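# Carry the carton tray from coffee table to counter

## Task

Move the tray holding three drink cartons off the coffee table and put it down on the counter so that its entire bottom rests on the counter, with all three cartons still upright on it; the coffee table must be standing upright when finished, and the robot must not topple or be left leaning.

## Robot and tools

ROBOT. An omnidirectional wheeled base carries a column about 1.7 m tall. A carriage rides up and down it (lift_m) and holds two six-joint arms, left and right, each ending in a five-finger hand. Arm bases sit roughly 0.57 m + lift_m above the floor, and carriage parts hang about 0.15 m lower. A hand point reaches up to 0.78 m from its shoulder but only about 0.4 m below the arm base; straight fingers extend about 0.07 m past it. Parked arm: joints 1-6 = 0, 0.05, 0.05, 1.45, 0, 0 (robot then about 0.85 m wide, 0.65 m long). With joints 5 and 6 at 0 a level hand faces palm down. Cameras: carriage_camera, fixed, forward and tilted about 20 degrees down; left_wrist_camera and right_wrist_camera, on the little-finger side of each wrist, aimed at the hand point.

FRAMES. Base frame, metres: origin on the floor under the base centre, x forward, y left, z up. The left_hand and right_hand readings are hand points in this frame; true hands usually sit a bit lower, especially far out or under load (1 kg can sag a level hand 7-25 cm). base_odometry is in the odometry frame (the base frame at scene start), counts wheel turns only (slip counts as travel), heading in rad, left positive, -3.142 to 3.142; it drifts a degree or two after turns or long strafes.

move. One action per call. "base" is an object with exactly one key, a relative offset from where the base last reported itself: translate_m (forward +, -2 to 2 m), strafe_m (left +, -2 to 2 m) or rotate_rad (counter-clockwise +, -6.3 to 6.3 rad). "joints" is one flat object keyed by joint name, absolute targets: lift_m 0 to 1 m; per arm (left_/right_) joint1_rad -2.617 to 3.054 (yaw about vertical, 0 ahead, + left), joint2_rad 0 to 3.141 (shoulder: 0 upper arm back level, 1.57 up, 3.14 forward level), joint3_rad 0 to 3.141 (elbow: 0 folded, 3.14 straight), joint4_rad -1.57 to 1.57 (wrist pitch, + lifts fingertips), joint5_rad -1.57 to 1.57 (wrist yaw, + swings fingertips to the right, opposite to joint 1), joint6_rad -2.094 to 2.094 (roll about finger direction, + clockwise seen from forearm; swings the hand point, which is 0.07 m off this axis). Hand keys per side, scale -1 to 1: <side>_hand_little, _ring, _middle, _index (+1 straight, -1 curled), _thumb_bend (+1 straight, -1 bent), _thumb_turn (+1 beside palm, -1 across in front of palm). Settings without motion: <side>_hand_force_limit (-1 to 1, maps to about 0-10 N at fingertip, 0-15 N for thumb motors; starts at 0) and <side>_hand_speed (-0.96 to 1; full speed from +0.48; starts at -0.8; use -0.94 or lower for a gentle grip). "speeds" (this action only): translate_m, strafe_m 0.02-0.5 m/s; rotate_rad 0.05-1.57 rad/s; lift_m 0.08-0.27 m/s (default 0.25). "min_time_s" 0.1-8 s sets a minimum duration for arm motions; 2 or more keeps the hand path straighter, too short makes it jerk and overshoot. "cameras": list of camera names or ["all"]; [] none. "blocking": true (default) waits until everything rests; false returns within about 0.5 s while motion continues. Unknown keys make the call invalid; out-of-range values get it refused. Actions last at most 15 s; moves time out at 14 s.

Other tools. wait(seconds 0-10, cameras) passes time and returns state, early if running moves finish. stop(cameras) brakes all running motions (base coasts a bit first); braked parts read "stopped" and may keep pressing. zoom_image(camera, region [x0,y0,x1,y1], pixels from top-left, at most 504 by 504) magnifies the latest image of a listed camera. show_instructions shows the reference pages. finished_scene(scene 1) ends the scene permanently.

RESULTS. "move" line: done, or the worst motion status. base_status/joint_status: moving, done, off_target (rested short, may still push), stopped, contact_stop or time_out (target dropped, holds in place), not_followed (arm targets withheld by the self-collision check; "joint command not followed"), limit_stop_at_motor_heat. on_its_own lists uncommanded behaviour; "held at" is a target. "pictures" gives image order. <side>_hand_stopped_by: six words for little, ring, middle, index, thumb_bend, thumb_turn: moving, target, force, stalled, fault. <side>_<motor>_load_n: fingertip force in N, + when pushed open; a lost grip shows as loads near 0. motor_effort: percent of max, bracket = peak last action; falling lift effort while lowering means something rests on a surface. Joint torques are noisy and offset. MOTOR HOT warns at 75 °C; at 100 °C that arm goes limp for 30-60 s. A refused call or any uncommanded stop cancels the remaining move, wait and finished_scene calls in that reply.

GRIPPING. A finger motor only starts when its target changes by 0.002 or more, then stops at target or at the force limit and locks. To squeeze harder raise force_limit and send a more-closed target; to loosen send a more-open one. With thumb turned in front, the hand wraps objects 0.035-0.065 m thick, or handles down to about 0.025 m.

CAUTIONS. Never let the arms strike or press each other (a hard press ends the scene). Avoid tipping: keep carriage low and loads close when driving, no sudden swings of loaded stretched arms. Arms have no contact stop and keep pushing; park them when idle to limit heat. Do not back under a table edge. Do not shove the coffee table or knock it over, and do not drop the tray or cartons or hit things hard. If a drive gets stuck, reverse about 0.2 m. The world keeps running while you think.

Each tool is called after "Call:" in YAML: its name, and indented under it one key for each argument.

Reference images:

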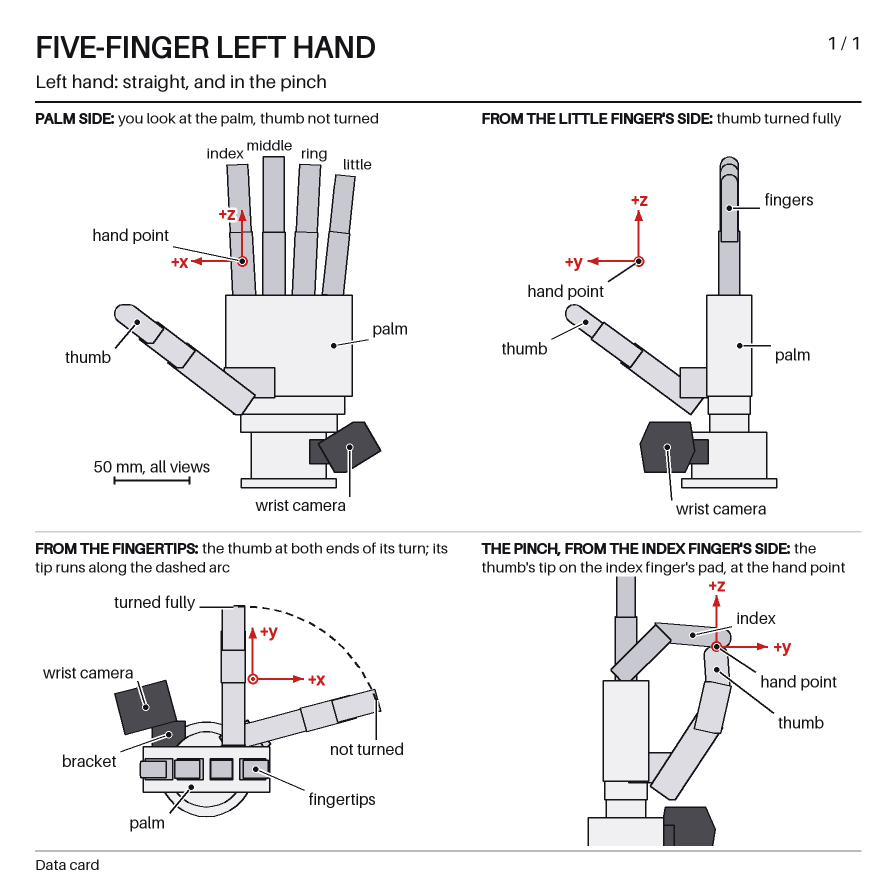

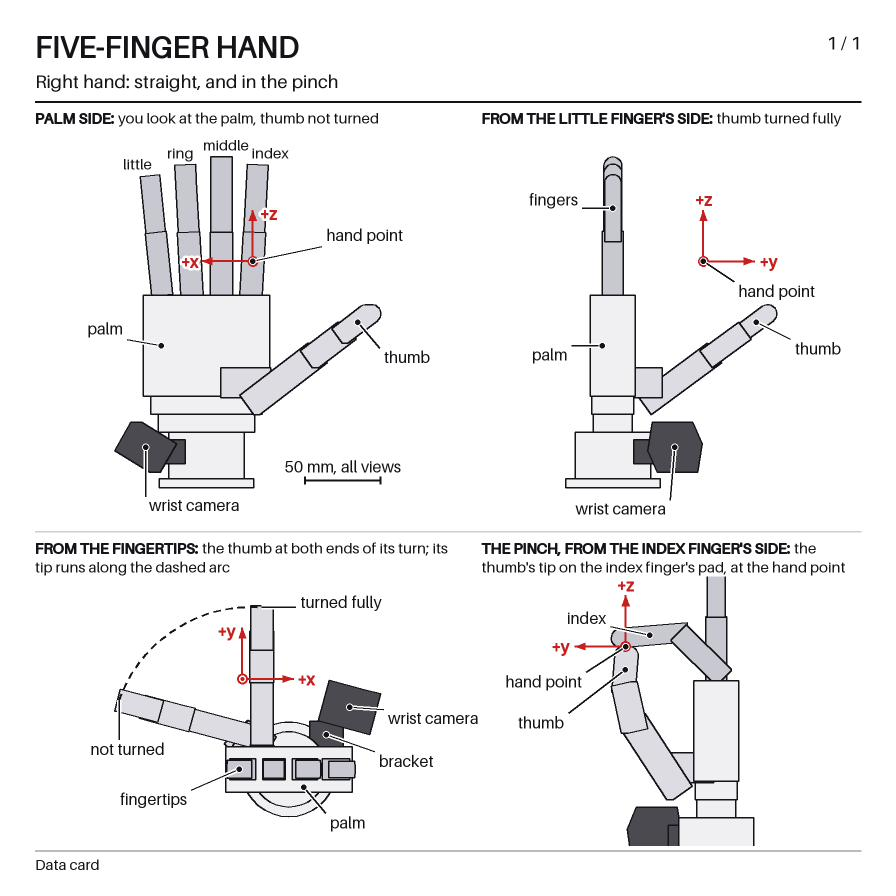

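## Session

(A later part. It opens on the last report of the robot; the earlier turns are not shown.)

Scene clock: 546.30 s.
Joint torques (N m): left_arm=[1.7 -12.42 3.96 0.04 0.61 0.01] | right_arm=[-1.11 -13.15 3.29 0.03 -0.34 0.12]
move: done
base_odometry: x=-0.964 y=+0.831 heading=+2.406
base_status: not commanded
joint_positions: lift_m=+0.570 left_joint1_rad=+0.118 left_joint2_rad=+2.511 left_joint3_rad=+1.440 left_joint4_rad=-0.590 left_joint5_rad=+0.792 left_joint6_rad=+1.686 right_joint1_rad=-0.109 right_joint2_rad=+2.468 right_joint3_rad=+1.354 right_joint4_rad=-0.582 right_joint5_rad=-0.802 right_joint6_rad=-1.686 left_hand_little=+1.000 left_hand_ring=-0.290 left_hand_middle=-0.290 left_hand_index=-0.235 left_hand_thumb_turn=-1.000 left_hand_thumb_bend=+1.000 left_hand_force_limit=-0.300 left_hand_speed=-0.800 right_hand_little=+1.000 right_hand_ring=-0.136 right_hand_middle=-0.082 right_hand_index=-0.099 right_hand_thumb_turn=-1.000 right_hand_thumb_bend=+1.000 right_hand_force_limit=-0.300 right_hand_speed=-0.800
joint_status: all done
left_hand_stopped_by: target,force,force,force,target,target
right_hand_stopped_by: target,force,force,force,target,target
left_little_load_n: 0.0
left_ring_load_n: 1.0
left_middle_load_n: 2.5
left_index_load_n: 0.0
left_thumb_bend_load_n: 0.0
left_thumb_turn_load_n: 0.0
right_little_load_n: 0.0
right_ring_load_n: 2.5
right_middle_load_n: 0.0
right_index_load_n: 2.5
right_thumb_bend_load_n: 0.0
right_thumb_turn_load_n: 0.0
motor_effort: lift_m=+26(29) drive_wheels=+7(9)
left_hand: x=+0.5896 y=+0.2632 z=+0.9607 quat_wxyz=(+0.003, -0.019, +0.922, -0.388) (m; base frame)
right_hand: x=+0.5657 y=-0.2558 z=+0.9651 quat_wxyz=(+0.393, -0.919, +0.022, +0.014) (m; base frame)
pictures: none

Call:
move:
  joints: {"lift_m": 0.563}
  speeds: {"lift_m": 0.08}
  cameras: ["left_wrist_camera", "right_wrist_camera"]

Scene clock: 551.43 s.
Joint torques (N m): left_arm=[1.35 -12.66 4.12 0.08 0.52 0] | right_arm=[-0.36 -13.15 3.21 0.12 -0.09 0.11]
move: done
base_odometry: x=-0.964 y=+0.831 heading=+2.406
base_status: not commanded
joint_positions: lift_m=+0.563 left_joint1_rad=+0.122 left_joint2_rad=+2.511 left_joint3_rad=+1.440 left_joint4_rad=-0.590 left_joint5_rad=+0.798 left_joint6_rad=+1.686 right_joint1_rad=-0.116 right_joint2_rad=+2.467 right_joint3_rad=+1.355 right_joint4_rad=-0.592 right_joint5_rad=-0.821 right_joint6_rad=-1.685 left_hand_little=+1.000 left_hand_ring=-0.290 left_hand_middle=-0.290 left_hand_index=-0.235 left_hand_thumb_turn=-1.000 left_hand_thumb_bend=+1.000 left_hand_force_limit=-0.300 left_hand_speed=-0.800 right_hand_little=+1.000 right_hand_ring=-0.137 right_hand_middle=-0.082 right_hand_index=-0.099 right_hand_thumb_turn=-1.000 right_hand_thumb_bend=+1.000 right_hand_force_limit=-0.300 right_hand_speed=-0.800
joint_status: all done
left_hand_stopped_by: target,force,force,force,target,target
right_hand_stopped_by: target,force,force,force,target,target
left_little_load_n: 0.0
left_ring_load_n: 0.5
left_middle_load_n: 0.0
left_index_load_n: 0.0
left_thumb_bend_load_n: 0.0
left_thumb_turn_load_n: -0.5
right_little_load_n: 0.0
right_ring_load_n: 1.0
right_middle_load_n: -3.5
right_index_load_n: 0.5
right_thumb_bend_load_n: 0.0
right_thumb_turn_load_n: 0.0
motor_effort: lift_m=+20(21) drive_wheels=+5(7)
left_hand: x=+0.5898 y=+0.2635 z=+0.9551 quat_wxyz=(+0.004, -0.021, +0.920, -0.390) (m; base frame)
right_hand: x=+0.5653 y=-0.2545 z=+0.9620 quat_wxyz=(+0.403, -0.915, +0.027, +0.015) (m; base frame)
pictures: left_wrist_camera, right_wrist_camera
camera_calibration:
left_wrist_camera: T_world_to_cam=[[-0.238275, -0.674138, 0.699116, -0.350682], [-0.845934, 0.497683, 0.191589, 0.186642], [-0.477096, -0.545755, -0.688862, 1.19787], [0, 0, 0, 1]] pos_world=[0.64583, 0.324449, 1.03458]
right_wrist_camera: T_world_to_cam=[[0.211692, -0.641727, -0.737138, 0.424312], [-0.84929, -0.494012, 0.18617, 0.17793], [-0.483625, 0.586633, -0.649591, 1.16583], [0, 0, 0, 1]] pos_world=[0.625115, -0.323722, 1.03696]

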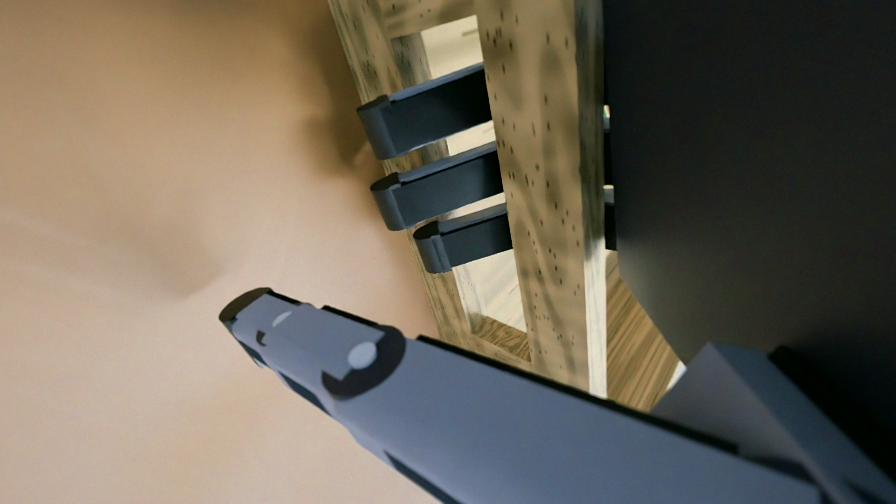

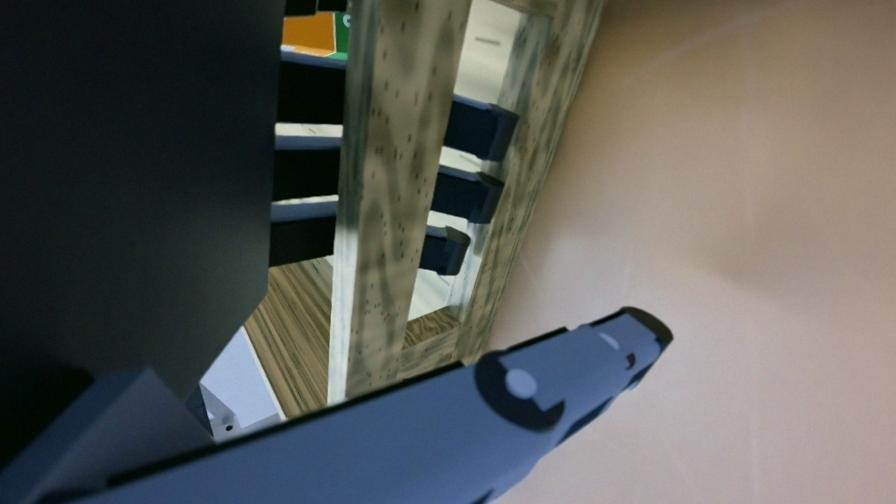

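Call:
move:
  joints: {"left_hand_index": 0.0, "left_hand_middle": 0.0, "left_hand_ring": 0.0, "right_hand_index": 0.1, "right_hand_middle": 0.1, "right_hand_ring": 0.1}

Call:
move:
  joints: {"lift_m": 0.567}
  speeds: {"lift_m": 0.08}
  cameras: ["left_wrist_camera", "right_wrist_camera"]

Scene clock: 555.73 s.
Joint torques (N m): left_arm=[2.47 -10.91 4.19 0.25 1.06 -0.03] | right_arm=[0.24 -12.26 3.22 0.24 -0.09 0.12]
move: off_target
base_odometry: x=-0.964 y=+0.831 heading=+2.406
base_status: not commanded
joint_positions: lift_m=+0.563 left_joint1_rad=+0.110 left_joint2_rad=+2.491 left_joint3_rad=+1.440 left_joint4_rad=-0.605 left_joint5_rad=+0.745 left_joint6_rad=+1.688 right_joint1_rad=-0.123 right_joint2_rad=+2.459 right_joint3_rad=+1.355 right_joint4_rad=-0.605 right_joint5_rad=-0.824 right_joint6_rad=-1.685 left_hand_little=+1.000 left_hand_ring=-0.089 left_hand_middle=-0.087 left_hand_index=-0.082 left_hand_thumb_turn=-1.000 left_hand_thumb_bend=+1.000 left_hand_force_limit=-0.300 left_hand_speed=-0.800 right_hand_little=+1.000 right_hand_ring=+0.100 right_hand_middle=+0.100 right_hand_index=+0.100 right_hand_thumb_turn=-1.000 right_hand_thumb_bend=+1.000 right_hand_force_limit=-0.300 right_hand_speed=-0.800
joint_status: left_hand_ring off_target (ended at -0.089, target +0.000); left_hand_middle off_target (ended at -0.087, target +0.000); left_hand_index off_target (ended at -0.082, target +0.000); the others done
left_hand_stopped_by: target,stalled,stalled,stalled,target,target
right_hand_stopped_by: target,target,target,target,target,target
left_little_load_n: 0.0
left_ring_load_n: -15.0
left_middle_load_n: -13.0
left_index_load_n: -12.5
left_thumb_bend_load_n: 0.0
left_thumb_turn_load_n: 0.0
right_little_load_n: 0.0
right_ring_load_n: 0.0
right_middle_load_n: 1.0
right_index_load_n: 0.0
right_thumb_bend_load_n: 0.0
right_thumb_turn_load_n: 0.0
motor_effort: lift_m=+20(20) drive_wheels=-6(7)
left_hand: x=+0.5900 y=+0.2693 z=+0.9578 quat_wxyz=(+0.002, -0.012, +0.931, -0.366) (m; base frame)
right_hand: x=+0.5647 y=-0.2564 z=+0.9654 quat_wxyz=(+0.404, -0.914, +0.032, +0.015) (m; base frame)
pictures: none

Scene clock: 556.17 s.
Joint torques (N m): left_arm=[2.58 -10.91 4.14 0.21 1.12 -0.04] | right_arm=[0.27 -12.26 3.23 0.16 -0.19 0.11]
move: done
base_odometry: x=-0.964 y=+0.831 heading=+2.406
base_status: not commanded
joint_positions: lift_m=+0.567 left_joint1_rad=+0.109 left_joint2_rad=+2.491 left_joint3_rad=+1.440 left_joint4_rad=-0.601 left_joint5_rad=+0.739 left_joint6_rad=+1.690 right_joint1_rad=-0.123 right_joint2_rad=+2.459 right_joint3_rad=+1.355 right_joint4_rad=-0.598 right_joint5_rad=-0.812 right_joint6_rad=-1.685 left_hand_little=+1.000 left_hand_ring=-0.089 left_hand_middle=-0.086 left_hand_index=-0.082 left_hand_thumb_turn=-1.000 left_hand_thumb_bend=+1.000 left_hand_force_limit=-0.300 left_hand_speed=-0.800 right_hand_little=+1.000 right_hand_ring=+0.100 right_hand_middle=+0.100 right_hand_index=+0.100 right_hand_thumb_turn=-1.000 right_hand_thumb_bend=+1.000 right_hand_force_limit=-0.300 right_hand_speed=-0.800
joint_status: all done
left_hand_stopped_by: target,stalled,stalled,stalled,target,target
right_hand_stopped_by: target,target,target,target,target,target
left_little_load_n: 0.0
left_ring_load_n: -6.5
left_middle_load_n: -5.0
left_index_load_n: -5.0
left_thumb_bend_load_n: 0.0
left_thumb_turn_load_n: 0.0
right_little_load_n: 0.0
right_ring_load_n: 0.0
right_middle_load_n: -0.5
right_index_load_n: -0.5
right_thumb_bend_load_n: 0.0
right_thumb_turn_load_n: 0.0
motor_effort: lift_m=+25(28) drive_wheels=+7(8)
left_hand: x=+0.5908 y=+0.2700 z=+0.9604 quat_wxyz=(+0.004, -0.010, +0.932, -0.363) (m; base frame)
right_hand: x=+0.5660 y=-0.2586 z=+0.9672 quat_wxyz=(+0.399, -0.917, +0.030, +0.013) (m; base frame)
pictures: left_wrist_camera, right_wrist_camera
camera_calibration:
left_wrist_camera: T_world_to_cam=[[-0.256587, -0.709305, 0.656543, -0.288602], [-0.836855, 0.502898, 0.216257, 0.152767], [-0.483567, -0.493943, -0.722623, 1.22779], [0, 0, 0, 1]] pos_world=[0.64751, 0.324924, 1.04367]
right_wrist_camera: T_world_to_cam=[[0.208077, -0.649448, -0.731383, 0.419886], [-0.852378, -0.487155, 0.190081, 0.175215], [-0.479745, 0.583864, -0.654941, 1.17417], [0, 0, 0, 1]] pos_world=[0.625284, -0.327506, 1.04281]

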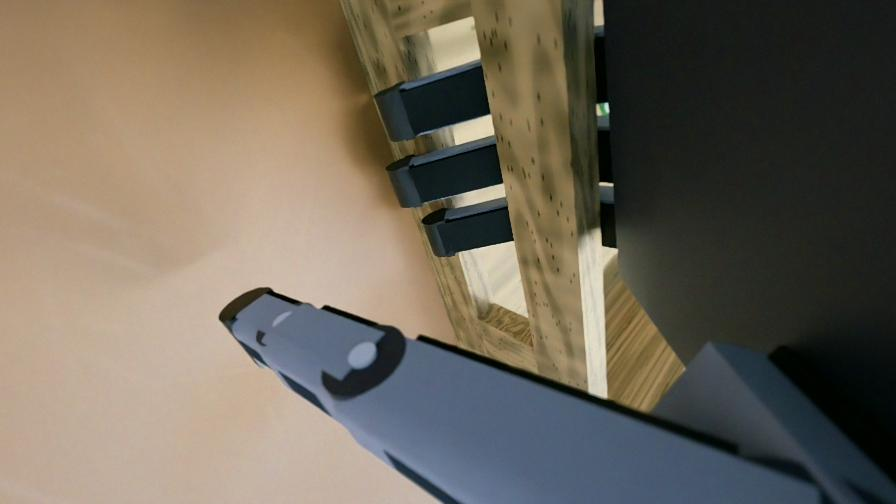

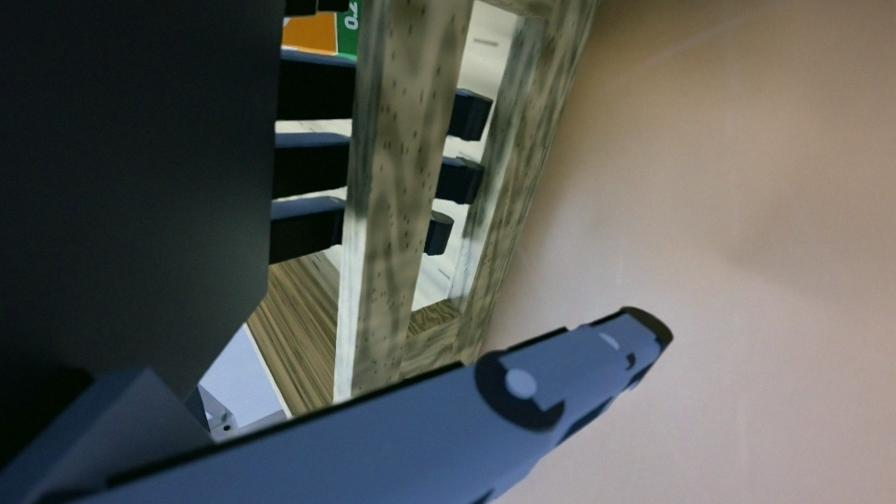

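Call:
move:
  joints: {"left_hand_index": -0.22, "left_hand_middle": -0.24, "left_hand_ring": -0.24}

Call:
move:
  joints: {"left_joint1_rad": 0.08}
  min_time_s: 1
  cameras: ["left_wrist_camera", "carriage_camera"]

Scene clock: 561.70 s.
Joint torques (N m): left_arm=[2.45 -11.48 4.15 0.12 0.9 -0.05] | right_arm=[0.21 -12.31 3.23 0.17 -0.18 0.12]
move: done
base_odometry: x=-0.964 y=+0.831 heading=+2.406
base_status: not commanded
joint_positions: lift_m=+0.567 left_joint1_rad=+0.110 left_joint2_rad=+2.497 left_joint3_rad=+1.440 left_joint4_rad=-0.592 left_joint5_rad=+0.762 left_joint6_rad=+1.690 right_joint1_rad=-0.123 right_joint2_rad=+2.459 right_joint3_rad=+1.355 right_joint4_rad=-0.598 right_joint5_rad=-0.812 right_joint6_rad=-1.685 left_hand_little=+1.000 left_hand_ring=-0.240 left_hand_middle=-0.240 left_hand_index=-0.220 left_hand_thumb_turn=-1.000 left_hand_thumb_bend=+1.000 left_hand_force_limit=-0.300 left_hand_speed=-0.800 right_hand_little=+1.000 right_hand_ring=+0.100 right_hand_middle=+0.100 right_hand_index=+0.100 right_hand_thumb_turn=-1.000 right_hand_thumb_bend=+1.000 right_hand_force_limit=-0.300 right_hand_speed=-0.800
joint_status: all done
left_hand_stopped_by: target,target,target,target,target,target
right_hand_stopped_by: target,target,target,target,target,target
left_little_load_n: 0.0
left_ring_load_n: 0.5
left_middle_load_n: 1.0
left_index_load_n: 1.5
left_thumb_bend_load_n: 0.0
left_thumb_turn_load_n: 0.0
right_little_load_n: 0.0
right_ring_load_n: 0.0
right_middle_load_n: -0.5
right_index_load_n: 0.0
right_thumb_bend_load_n: 0.0
right_thumb_turn_load_n: 0.0
motor_effort: lift_m=+25(26) drive_wheels=+5(8)
left_hand: x=+0.5917 y=+0.2664 z=+0.9596 quat_wxyz=(+0.006, -0.011, +0.928, -0.373) (m; base frame)
right_hand: x=+0.5660 y=-0.2586 z=+0.9672 quat_wxyz=(+0.399, -0.917, +0.030, +0.013) (m; base frame)
pictures: none

Scene clock: 562.97 s.
Joint torques (N m): left_arm=[-0.13 -11.49 4.19 0.12 0.7 -0.05] | right_arm=[0.21 -12.31 3.23 0.17 -0.19 0.12]
move: done
base_odometry: x=-0.964 y=+0.831 heading=+2.406
base_status: not commanded
joint_positions: lift_m=+0.567 left_joint1_rad=+0.084 left_joint2_rad=+2.497 left_joint3_rad=+1.440 left_joint4_rad=-0.592 left_joint5_rad=+0.783 left_joint6_rad=+1.690 right_joint1_rad=-0.123 right_joint2_rad=+2.459 right_joint3_rad=+1.355 right_joint4_rad=-0.598 right_joint5_rad=-0.812 right_joint6_rad=-1.685 left_hand_little=+1.000 left_hand_ring=-0.240 left_hand_middle=-0.240 left_hand_index=-0.220 left_hand_thumb_turn=-1.000 left_hand_thumb_bend=+1.000 left_hand_force_limit=-0.300 left_hand_speed=-0.800 right_hand_little=+1.000 right_hand_ring=+0.100 right_hand_middle=+0.100 right_hand_index=+0.100 right_hand_thumb_turn=-1.000 right_hand_thumb_bend=+1.000 right_hand_force_limit=-0.300 right_hand_speed=-0.800
joint_status: all done
left_hand_stopped_by: target,target,target,target,target,target
right_hand_stopped_by: target,target,target,target,target,target
left_little_load_n: 0.0
left_ring_load_n: 0.0
left_middle_load_n: 0.0
left_index_load_n: 0.0
left_thumb_bend_load_n: 0.0
left_thumb_turn_load_n: 0.0
right_little_load_n: 0.0
right_ring_load_n: 0.5
right_middle_load_n: -0.5
right_index_load_n: 0.0
right_thumb_bend_load_n: 0.0
right_thumb_turn_load_n: 0.0
motor_effort: lift_m=+25(26) drive_wheels=+5(8)
left_hand: x=+0.5909 y=+0.2530 z=+0.9615 quat_wxyz=(+0.002, +0.001, +0.924, -0.383) (m; base frame)
right_hand: x=+0.5660 y=-0.2586 z=+0.9672 quat_wxyz=(+0.399, -0.917, +0.030, +0.013) (m; base frame)
pictures: carriage_camera, left_wrist_camera
camera_calibration:
carriage_camera: T_world_to_cam=[[0.0246766, -0.998743, -0.0436271, 0.0625052], [-0.331413, 0.0329997, -0.942908, 1.50049], [0.943163, 0.0377264, -0.330182, 0.393627], [0, 0, 0, 1]] pos_world=[0.124484, -0.00193908, 1.54752]
left_wrist_camera: T_world_to_cam=[[-0.275455, -0.67458, 0.684884, -0.326251], [-0.827097, 0.529405, 0.188789, 0.17513], [-0.489934, -0.514463, -0.70377, 1.21099], [0, 0, 0, 1]] pos_world=[0.64829, 0.310214, 1.04264]

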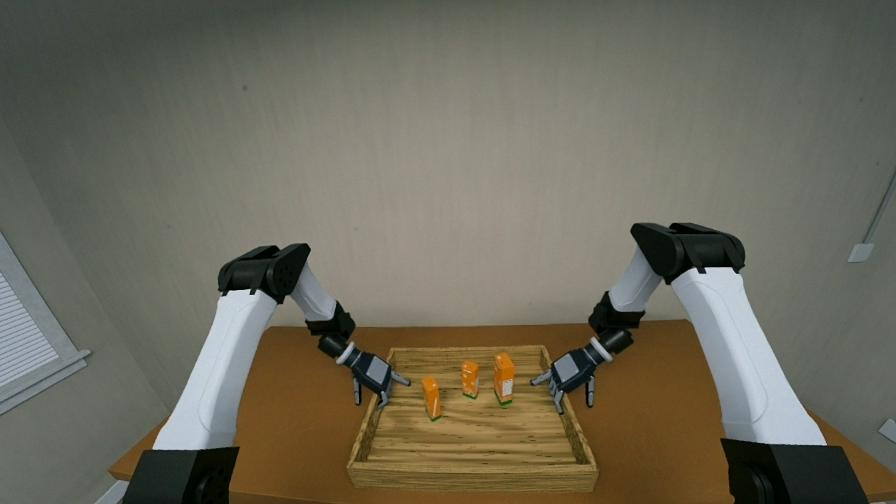

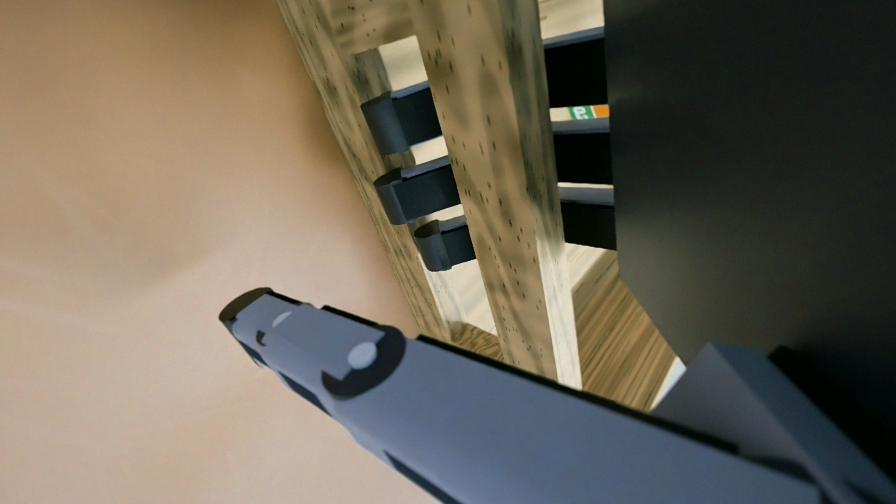

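Call:
move:
  joints: {"left_joint1_rad": 0.05}
  min_time_s: 1

Call:
move:
  joints: {"left_hand_index": 0.05, "left_hand_middle": 0.05, "left_hand_ring": 0.05}
  cameras: ["left_wrist_camera"]

Scene clock: 567.80 s.
Joint torques (N m): left_arm=[-0.18 -11.48 4.18 0.12 0.7 -0.05] | right_arm=[0.21 -12.3 3.22 0.17 -0.19 0.11]
move: done
base_odometry: x=-0.964 y=+0.831 heading=+2.406
base_status: not commanded
joint_positions: lift_m=+0.567 left_joint1_rad=+0.055 left_joint2_rad=+2.497 left_joint3_rad=+1.440 left_joint4_rad=-0.592 left_joint5_rad=+0.784 left_joint6_rad=+1.690 right_joint1_rad=-0.123 right_joint2_rad=+2.459 right_joint3_rad=+1.355 right_joint4_rad=-0.598 right_joint5_rad=-0.812 right_joint6_rad=-1.685 left_hand_little=+1.000 left_hand_ring=-0.240 left_hand_middle=-0.240 left_hand_index=-0.220 left_hand_thumb_turn=-1.000 left_hand_thumb_bend=+1.000 left_hand_force_limit=-0.300 left_hand_speed=-0.800 right_hand_little=+1.000 right_hand_ring=+0.100 right_hand_middle=+0.100 right_hand_index=+0.100 right_hand_thumb_turn=-1.000 right_hand_thumb_bend=+1.000 right_hand_force_limit=-0.300 right_hand_speed=-0.800
joint_status: all done
left_hand_stopped_by: target,target,target,target,target,target
right_hand_stopped_by: target,target,target,target,target,target
left_little_load_n: 0.0
left_ring_load_n: 0.0
left_middle_load_n: 0.0
left_index_load_n: 0.0
left_thumb_bend_load_n: 0.0
left_thumb_turn_load_n: 0.0
right_little_load_n: 0.0
right_ring_load_n: 0.0
right_middle_load_n: -0.5
right_index_load_n: 0.0
right_thumb_bend_load_n: 0.0
right_thumb_turn_load_n: 0.0
motor_effort: lift_m=+25(26) drive_wheels=+7(8)
left_hand: x=+0.5890 y=+0.2422 z=+0.9616 quat_wxyz=(-0.003, +0.015, +0.923, -0.383) (m; base frame)
right_hand: x=+0.5660 y=-0.2586 z=+0.9672 quat_wxyz=(+0.399, -0.917, +0.030, +0.013) (m; base frame)
pictures: none

Scene clock: 568.80 s.
Joint torques (N m): left_arm=[-0.2 -11.43 4.18 0.12 0.6 -0.04] | right_arm=[0.17 -12.31 3.23 0.19 -0.19 0.11]
move: done
base_odometry: x=-0.964 y=+0.831 heading=+2.406
base_status: not commanded
joint_positions: lift_m=+0.567 left_joint1_rad=+0.055 left_joint2_rad=+2.497 left_joint3_rad=+1.440 left_joint4_rad=-0.592 left_joint5_rad=+0.795 left_joint6_rad=+1.689 right_joint1_rad=-0.123 right_joint2_rad=+2.459 right_joint3_rad=+1.355 right_joint4_rad=-0.598 right_joint5_rad=-0.812 right_joint6_rad=-1.685 left_hand_little=+1.000 left_hand_ring=+0.050 left_hand_middle=+0.050 left_hand_index=+0.050 left_hand_thumb_turn=-1.000 left_hand_thumb_bend=+1.000 left_hand_force_limit=-0.300 left_hand_speed=-0.800 right_hand_little=+1.000 right_hand_ring=+0.100 right_hand_middle=+0.100 right_hand_index=+0.100 right_hand_thumb_turn=-1.000 right_hand_thumb_bend=+1.000 right_hand_force_limit=-0.300 right_hand_speed=-0.800
joint_status: all done
left_hand_stopped_by: target,target,target,target,target,target
right_hand_stopped_by: target,target,target,target,target,target
left_little_load_n: 0.0
left_ring_load_n: 0.0
left_middle_load_n: 0.0
left_index_load_n: 0.0
left_thumb_bend_load_n: 0.0
left_thumb_turn_load_n: 0.0
right_little_load_n: 0.0
right_ring_load_n: 0.0
right_middle_load_n: -0.5
right_index_load_n: 0.0
right_thumb_bend_load_n: 0.0
right_thumb_turn_load_n: 0.0
motor_effort: lift_m=+25(26) drive_wheels=+5(8)
left_hand: x=+0.5893 y=+0.2402 z=+0.9629 quat_wxyz=(-0.002, +0.014, +0.921, -0.388) (m; base frame)
right_hand: x=+0.5661 y=-0.2586 z=+0.9672 quat_wxyz=(+0.399, -0.917, +0.030, +0.013) (m; base frame)
pictures: left_wrist_camera
camera_calibration:
left_wrist_camera: T_world_to_cam=[[-0.294401, -0.658904, 0.692223, -0.335971], [-0.812248, 0.554175, 0.182054, 0.172145], [-0.503569, -0.50866, -0.698343, 1.20605], [0, 0, 0, 1]] pos_world=[0.648242, 0.296698, 1.04346]

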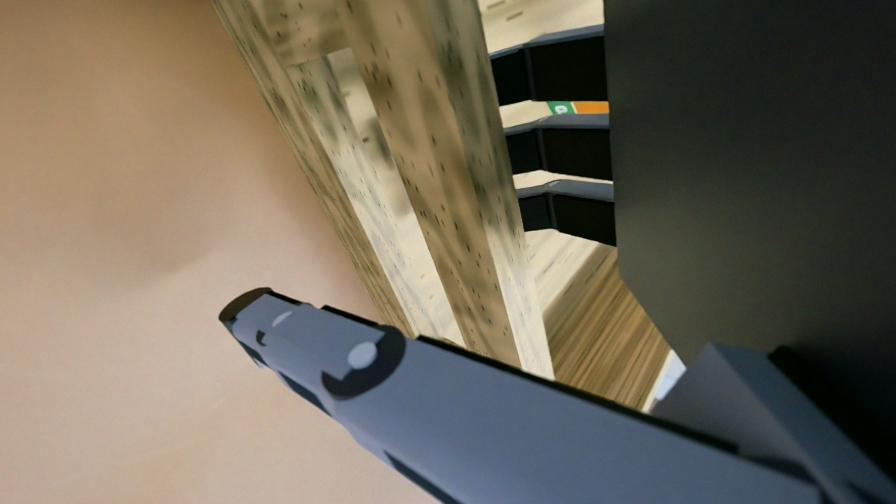

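Call:
move:
  joints: {"right_joint1_rad": -0.08, "left_hand_index": 1, "left_hand_middle": 1, "left_hand_ring": 1}
  min_time_s: 1

Call:
move:
  joints: {"right_hand_index": 0.3, "right_hand_middle": 0.3, "right_hand_ring": 0.3}
  cameras: ["right_wrist_camera"]

Scene clock: 573.47 s.
Joint torques (N m): left_arm=[-0.18 -11.43 4.18 0.12 0.61 -0.03] | right_arm=[0.83 -12.29 3.23 0.17 -0.45 0.11]
move: done
base_odometry: x=-0.964 y=+0.831 heading=+2.406
base_status: not commanded
joint_positions: lift_m=+0.567 left_joint1_rad=+0.055 left_joint2_rad=+2.497 left_joint3_rad=+1.440 left_joint4_rad=-0.592 left_joint5_rad=+0.795 left_joint6_rad=+1.689 right_joint1_rad=-0.088 right_joint2_rad=+2.459 right_joint3_rad=+1.355 right_joint4_rad=-0.598 right_joint5_rad=-0.783 right_joint6_rad=-1.685 left_hand_little=+1.000 left_hand_ring=+1.000 left_hand_middle=+1.000 left_hand_index=+1.000 left_hand_thumb_turn=-1.000 left_hand_thumb_bend=+1.000 left_hand_force_limit=-0.300 left_hand_speed=-0.800 right_hand_little=+1.000 right_hand_ring=+0.100 right_hand_middle=+0.100 right_hand_index=+0.100 right_hand_thumb_turn=-1.000 right_hand_thumb_bend=+1.000 right_hand_force_limit=-0.300 right_hand_speed=-0.800
joint_status: all done
left_hand_stopped_by: target,target,target,target,target,target
right_hand_stopped_by: target,target,target,target,target,target
left_little_load_n: 0.0
left_ring_load_n: 0.0
left_middle_load_n: 0.0
left_index_load_n: 0.0
left_thumb_bend_load_n: 0.0
left_thumb_turn_load_n: 0.0
right_little_load_n: 0.0
right_ring_load_n: 0.0
right_middle_load_n: 0.0
right_index_load_n: 0.0
right_thumb_bend_load_n: 0.0
right_thumb_turn_load_n: 0.0
motor_effort: lift_m=+25(26) drive_wheels=+5(9)
left_hand: x=+0.5893 y=+0.2402 z=+0.9629 quat_wxyz=(-0.002, +0.014, +0.921, -0.388) (m; base frame)
right_hand: x=+0.5631 y=-0.2517 z=+0.9645 quat_wxyz=(+0.385, -0.923, +0.013, +0.022) (m; base frame)
pictures: none

Scene clock: 574.30 s.
Joint torques (N m): left_arm=[-0.18 -11.41 4.19 0.12 0.61 -0.04] | right_arm=[0.81 -12.3 3.23 0.17 -0.46 0.12]
move: done
base_odometry: x=-0.964 y=+0.831 heading=+2.406
base_status: not commanded
joint_positions: lift_m=+0.567 left_joint1_rad=+0.055 left_joint2_rad=+2.497 left_joint3_rad=+1.440 left_joint4_rad=-0.592 left_joint5_rad=+0.795 left_joint6_rad=+1.689 right_joint1_rad=-0.088 right_joint2_rad=+2.459 right_joint3_rad=+1.355 right_joint4_rad=-0.598 right_joint5_rad=-0.783 right_joint6_rad=-1.685 left_hand_little=+1.000 left_hand_ring=+1.000 left_hand_middle=+1.000 left_hand_index=+1.000 left_hand_thumb_turn=-1.000 left_hand_thumb_bend=+1.000 left_hand_force_limit=-0.300 left_hand_speed=-0.800 right_hand_little=+1.000 right_hand_ring=+0.300 right_hand_middle=+0.300 right_hand_index=+0.300 right_hand_thumb_turn=-1.000 right_hand_thumb_bend=+1.000 right_hand_force_limit=-0.300 right_hand_speed=-0.800
joint_status: all done
left_hand_stopped_by: target,target,target,target,target,target
right_hand_stopped_by: target,target,target,target,target,target
left_little_load_n: 0.0
left_ring_load_n: 0.0
left_middle_load_n: 0.0
left_index_load_n: 0.0
left_thumb_bend_load_n: 0.0
left_thumb_turn_load_n: 0.0
right_little_load_n: 0.0
right_ring_load_n: 0.0
right_middle_load_n: 0.0
right_index_load_n: 0.0
right_thumb_bend_load_n: 0.0
right_thumb_turn_load_n: 0.0
motor_effort: lift_m=+25(26) drive_wheels=+6(8)
left_hand: x=+0.5893 y=+0.2402 z=+0.9629 quat_wxyz=(-0.002, +0.014, +0.921, -0.388) (m; base frame)
right_hand: x=+0.5630 y=-0.2518 z=+0.9644 quat_wxyz=(+0.385, -0.923, +0.013, +0.022) (m; base frame)
pictures: right_wrist_camera
camera_calibration:
right_wrist_camera: T_world_to_cam=[[0.232011, -0.66203, -0.712662, 0.388104], [-0.832096, -0.514524, 0.207076, 0.141856], [-0.503772, 0.544959, -0.670248, 1.18543], [0, 0, 0, 1]] pos_world=[0.625178, -0.316084, 1.04174]

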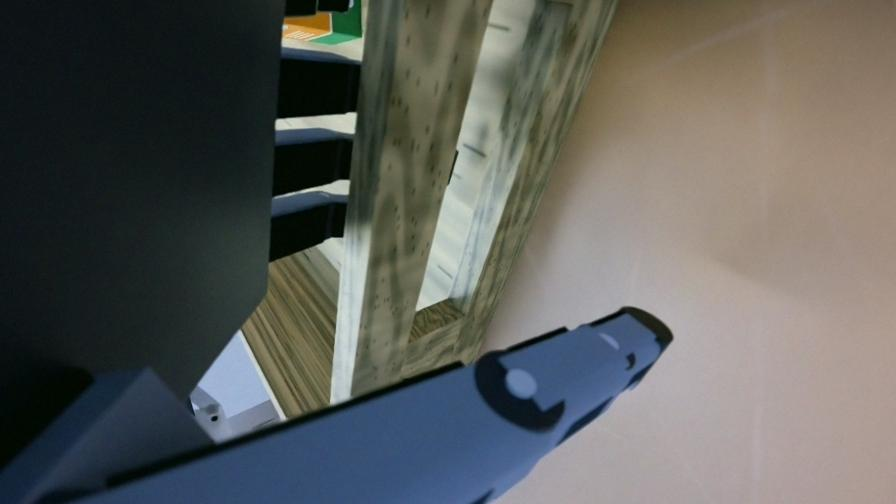

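Call:
move:
  joints: {"right_hand_index": 1, "right_hand_middle": 1, "right_hand_ring": 1}
  cameras: ["all"]

Scene clock: 580.27 s.
Joint torques (N m): left_arm=[-0.18 -11.43 4.19 0.12 0.61 -0.04] | right_arm=[0.8 -12.3 3.22 0.17 -0.47 0.11]
move: done
base_odometry: x=-0.964 y=+0.831 heading=+2.406
base_status: not commanded
joint_positions: lift_m=+0.567 left_joint1_rad=+0.055 left_joint2_rad=+2.497 left_joint3_rad=+1.440 left_joint4_rad=-0.592 left_joint5_rad=+0.795 left_joint6_rad=+1.689 right_joint1_rad=-0.088 right_joint2_rad=+2.459 right_joint3_rad=+1.355 right_joint4_rad=-0.598 right_joint5_rad=-0.782 right_joint6_rad=-1.685 left_hand_little=+1.000 left_hand_ring=+1.000 left_hand_middle=+1.000 left_hand_index=+1.000 left_hand_thumb_turn=-1.000 left_hand_thumb_bend=+1.000 left_hand_force_limit=-0.300 left_hand_speed=-0.800 right_hand_little=+1.000 right_hand_ring=+1.000 right_hand_middle=+1.000 right_hand_index=+1.000 right_hand_thumb_turn=-1.000 right_hand_thumb_bend=+1.000 right_hand_force_limit=-0.300 right_hand_speed=-0.800
joint_status: all done
left_hand_stopped_by: target,target,target,target,target,target
right_hand_stopped_by: target,target,target,target,target,target
left_little_load_n: 0.0
left_ring_load_n: 0.0
left_middle_load_n: 0.0
left_index_load_n: 0.0
left_thumb_bend_load_n: 0.0
left_thumb_turn_load_n: 0.0
right_little_load_n: -0.5
right_ring_load_n: 0.0
right_middle_load_n: 0.0
right_index_load_n: 0.0
right_thumb_bend_load_n: 0.0
right_thumb_turn_load_n: 0.0
motor_effort: lift_m=+25(26) drive_wheels=+7(8)
left_hand: x=+0.5893 y=+0.2402 z=+0.9629 quat_wxyz=(-0.002, +0.014, +0.921, -0.388) (m; base frame)
right_hand: x=+0.5630 y=-0.2519 z=+0.9644 quat_wxyz=(+0.385, -0.923, +0.013, +0.022) (m; base frame)
pictures: carriage_camera, left_wrist_camera, right_wrist_camera
camera_calibration:
carriage_camera: T_world_to_cam=[[0.0246766, -0.998743, -0.0436271, 0.0625052], [-0.331413, 0.0329997, -0.942908, 1.50049], [0.943163, 0.0377264, -0.330182, 0.393627], [0, 0, 0, 1]] pos_world=[0.124484, -0.00193908, 1.54752]
left_wrist_camera: T_world_to_cam=[[-0.294401, -0.658904, 0.692223, -0.335971], [-0.812248, 0.554175, 0.182054, 0.172145], [-0.503569, -0.50866, -0.698343, 1.20605], [0, 0, 0, 1]] pos_world=[0.648242, 0.296698, 1.04346]
right_wrist_camera: T_world_to_cam=[[0.231956, -0.662275, -0.712452, 0.387845], [-0.832038, -0.514499, 0.207374, 0.141518], [-0.503894, 0.544686, -0.670379, 1.18555], [0, 0, 0, 1]] pos_world=[0.625179, -0.316083, 1.04174]

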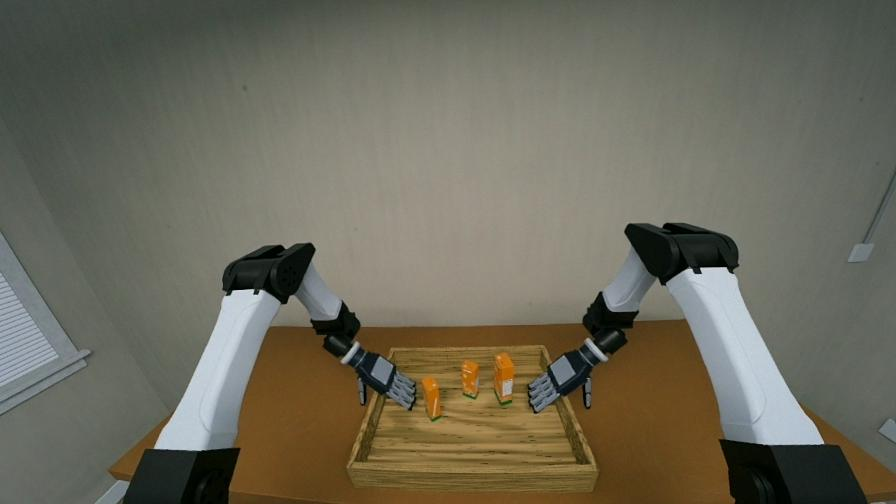

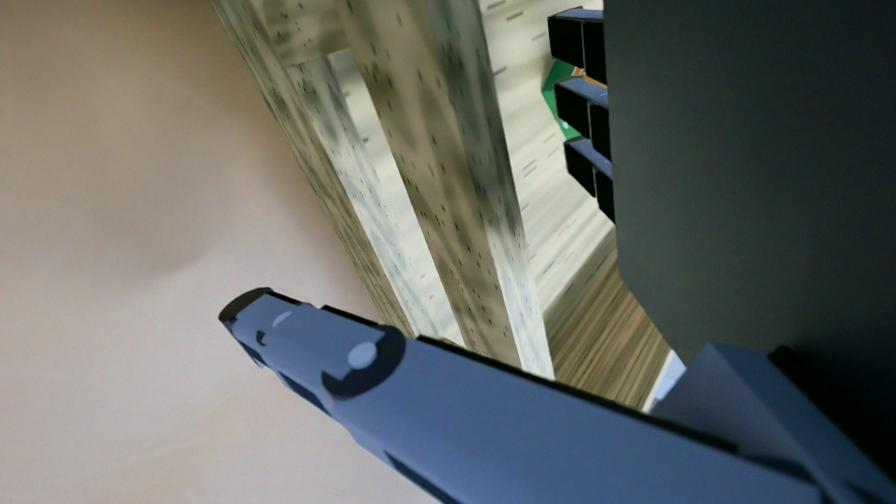

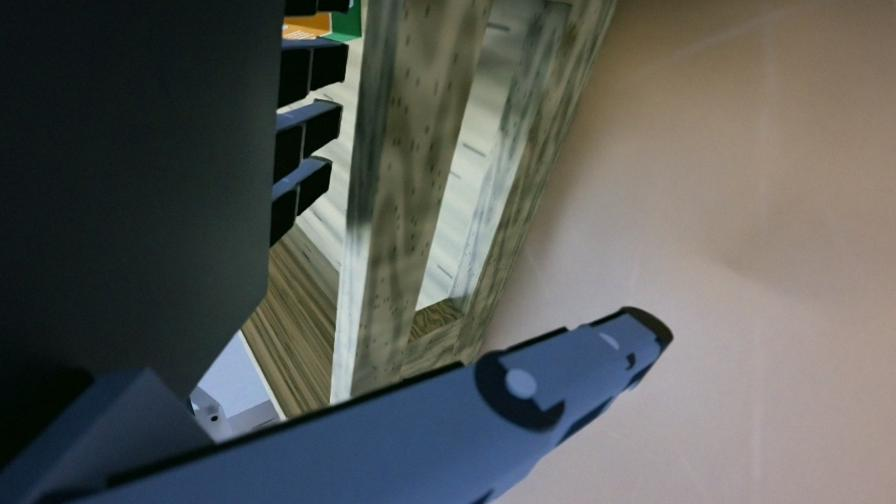

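Fingers are clear. Raise the lift straight up, then back away.

Call:
move:
  joints: {"lift_m": 0.72}
  speeds: {"lift_m": 0.1}
  cameras: ["all"]

Scene clock: 583.93 s.
Joint torques (N m): left_arm=[-0.28 -11.43 4.23 0.11 0.61 -0.04] | right_arm=[0.8 -12.23 3.33 0.11 -0.5 0.11]
move: done
base_odometry: x=-0.964 y=+0.831 heading=+2.406
base_status: not commanded
joint_positions: lift_m=+0.720 left_joint1_rad=+0.055 left_joint2_rad=+2.497 left_joint3_rad=+1.440 left_joint4_rad=-0.592 left_joint5_rad=+0.795 left_joint6_rad=+1.689 right_joint1_rad=-0.088 right_joint2_rad=+2.459 right_joint3_rad=+1.355 right_joint4_rad=-0.592 right_joint5_rad=-0.779 right_joint6_rad=-1.685 left_hand_little=+1.000 left_hand_ring=+1.000 left_hand_middle=+1.000 left_hand_index=+1.000 left_hand_thumb_turn=-1.000 left_hand_thumb_bend=+1.000 left_hand_force_limit=-0.300 left_hand_speed=-0.800 right_hand_little=+1.000 right_hand_ring=+1.000 right_hand_middle=+1.000 right_hand_index=+1.000 right_hand_thumb_turn=-1.000 right_hand_thumb_bend=+1.000 right_hand_force_limit=-0.300 right_hand_speed=-0.800
joint_status: all done
left_hand_stopped_by: target,target,target,target,target,target
right_hand_stopped_by: target,target,target,target,target,target
left_little_load_n: 0.0
left_ring_load_n: -0.5
left_middle_load_n: 0.0
left_index_load_n: 0.0
left_thumb_bend_load_n: 0.0
left_thumb_turn_load_n: 0.0
right_little_load_n: -0.5
right_ring_load_n: 0.0
right_middle_load_n: 0.0
right_index_load_n: 0.0
right_thumb_bend_load_n: 0.0
right_thumb_turn_load_n: 0.0
motor_effort: lift_m=+24(30) drive_wheels=+8(8)
left_hand: x=+0.5894 y=+0.2402 z=+1.1160 quat_wxyz=(-0.002, +0.014, +0.921, -0.388) (m; base frame)
right_hand: x=+0.5643 y=-0.2526 z=+1.1169 quat_wxyz=(+0.383, -0.923, +0.012, +0.019) (m; base frame)
pictures: carriage_camera, left_wrist_camera, right_wrist_camera
camera_calibration:
carriage_camera: T_world_to_cam=[[0.0246766, -0.998743, -0.0436271, 0.0691889], [-0.331413, 0.0329997, -0.942908, 1.64494], [0.943163, 0.0377264, -0.330182, 0.444211], [0, 0, 0, 1]] pos_world=[0.124484, -0.00193908, 1.70072]
left_wrist_camera: T_world_to_cam=[[-0.294644, -0.658904, 0.69212, -0.441668], [-0.812295, 0.554192, 0.181792, 0.144612], [-0.503351, -0.508641, -0.698514, 1.31302], [0, 0, 0, 1]] pos_world=[0.648243, 0.296698, 1.19656]
right_wrist_camera: T_world_to_cam=[[0.235812, -0.664625, -0.70899, 0.489178], [-0.83288, -0.514116, 0.204927, 0.113874], [-0.500703, 0.542179, -0.674787, 1.29134], [0, 0, 0, 1]] pos_world=[0.626067, -0.316473, 1.19487]

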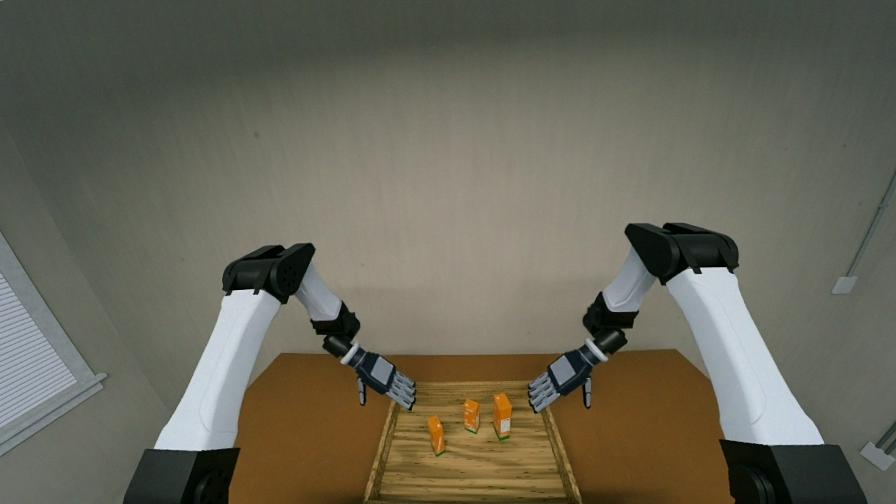

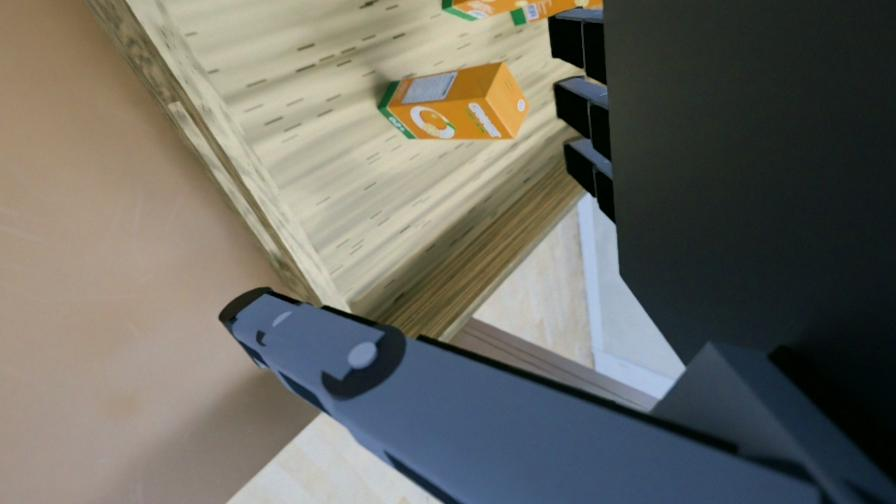

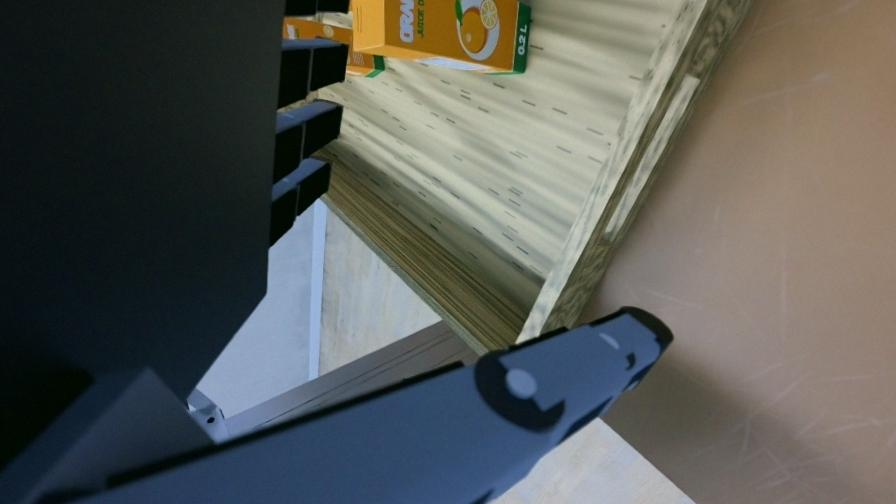

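Call:
move:
  base: {"translate_m": -0.5}
  speeds: {"translate_m": 0.2}
  cameras: ["carriage_camera"]

Call:
zoom_image:
  camera: "carriage_camera"
  region: [340, 300, 590, 450]

Scene clock: 592.50 s.
Joint torques (N m): left_arm=[-0.08 -11.48 4.16 0.12 0.61 -0.04] | right_arm=[0.72 -12.25 3.25 0.1 -0.5 0.11]
move: done
base_odometry: x=-0.593 y=+0.496 heading=+2.407
base_status: done
joint_positions: lift_m=+0.720 left_joint1_rad=+0.054 left_joint2_rad=+2.497 left_joint3_rad=+1.440 left_joint4_rad=-0.592 left_joint5_rad=+0.795 left_joint6_rad=+1.689 right_joint1_rad=-0.086 right_joint2_rad=+2.459 right_joint3_rad=+1.355 right_joint4_rad=-0.589 right_joint5_rad=-0.779 right_joint6_rad=-1.685 left_hand_little=+1.000 left_hand_ring=+1.000 left_hand_middle=+1.000 left_hand_index=+1.000 left_hand_thumb_turn=-1.000 left_hand_thumb_bend=+1.000 left_hand_force_limit=-0.300 left_hand_speed=-0.800 right_hand_little=+1.000 right_hand_ring=+1.000 right_hand_middle=+1.000 right_hand_index=+1.000 right_hand_thumb_turn=-1.000 right_hand_thumb_bend=+1.000 right_hand_force_limit=-0.300 right_hand_speed=-0.800
joint_status: not commanded
left_hand_stopped_by: target,target,target,target,target,target
right_hand_stopped_by: target,target,target,target,target,target
left_little_load_n: 0.0
left_ring_load_n: 0.0
left_middle_load_n: 0.0
left_index_load_n: 0.0
left_thumb_bend_load_n: 0.0
left_thumb_turn_load_n: 0.0
right_little_load_n: 0.0
right_ring_load_n: 0.0
right_middle_load_n: 0.0
right_index_load_n: 0.0
right_thumb_bend_load_n: 0.0
right_thumb_turn_load_n: 0.5
motor_effort: lift_m=+24(25) drive_wheels=+4(12)
left_hand: x=+0.5893 y=+0.2397 z=+1.1160 quat_wxyz=(-0.003, +0.014, +0.921, -0.388) (m; base frame)
right_hand: x=+0.5650 y=-0.2522 z=+1.1167 quat_wxyz=(+0.383, -0.924, +0.010, +0.018) (m; base frame)
pictures: carriage_camera
camera_calibration:
carriage_camera: T_world_to_cam=[[0.0246766, -0.998743, -0.0436271, 0.0691889], [-0.331413, 0.0329997, -0.942908, 1.64494], [0.943163, 0.0377264, -0.330182, 0.444211], [0, 0, 0, 1]] pos_world=[0.124484, -0.00193908, 1.70072]

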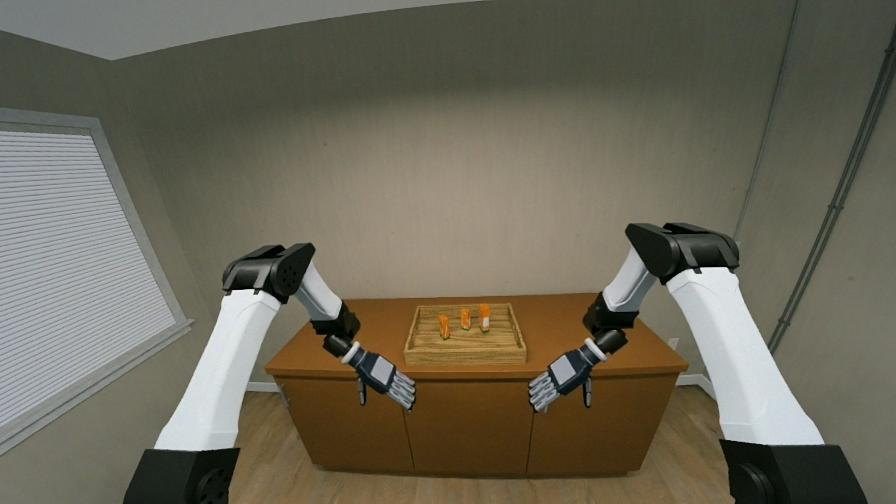

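Scaled by 2.016 from the camera's 896x504 image, which has a finer 1280x720 frame.

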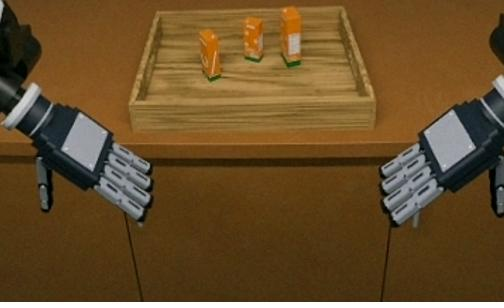

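Call:
finished_scene:

The scene is finished: the task was done.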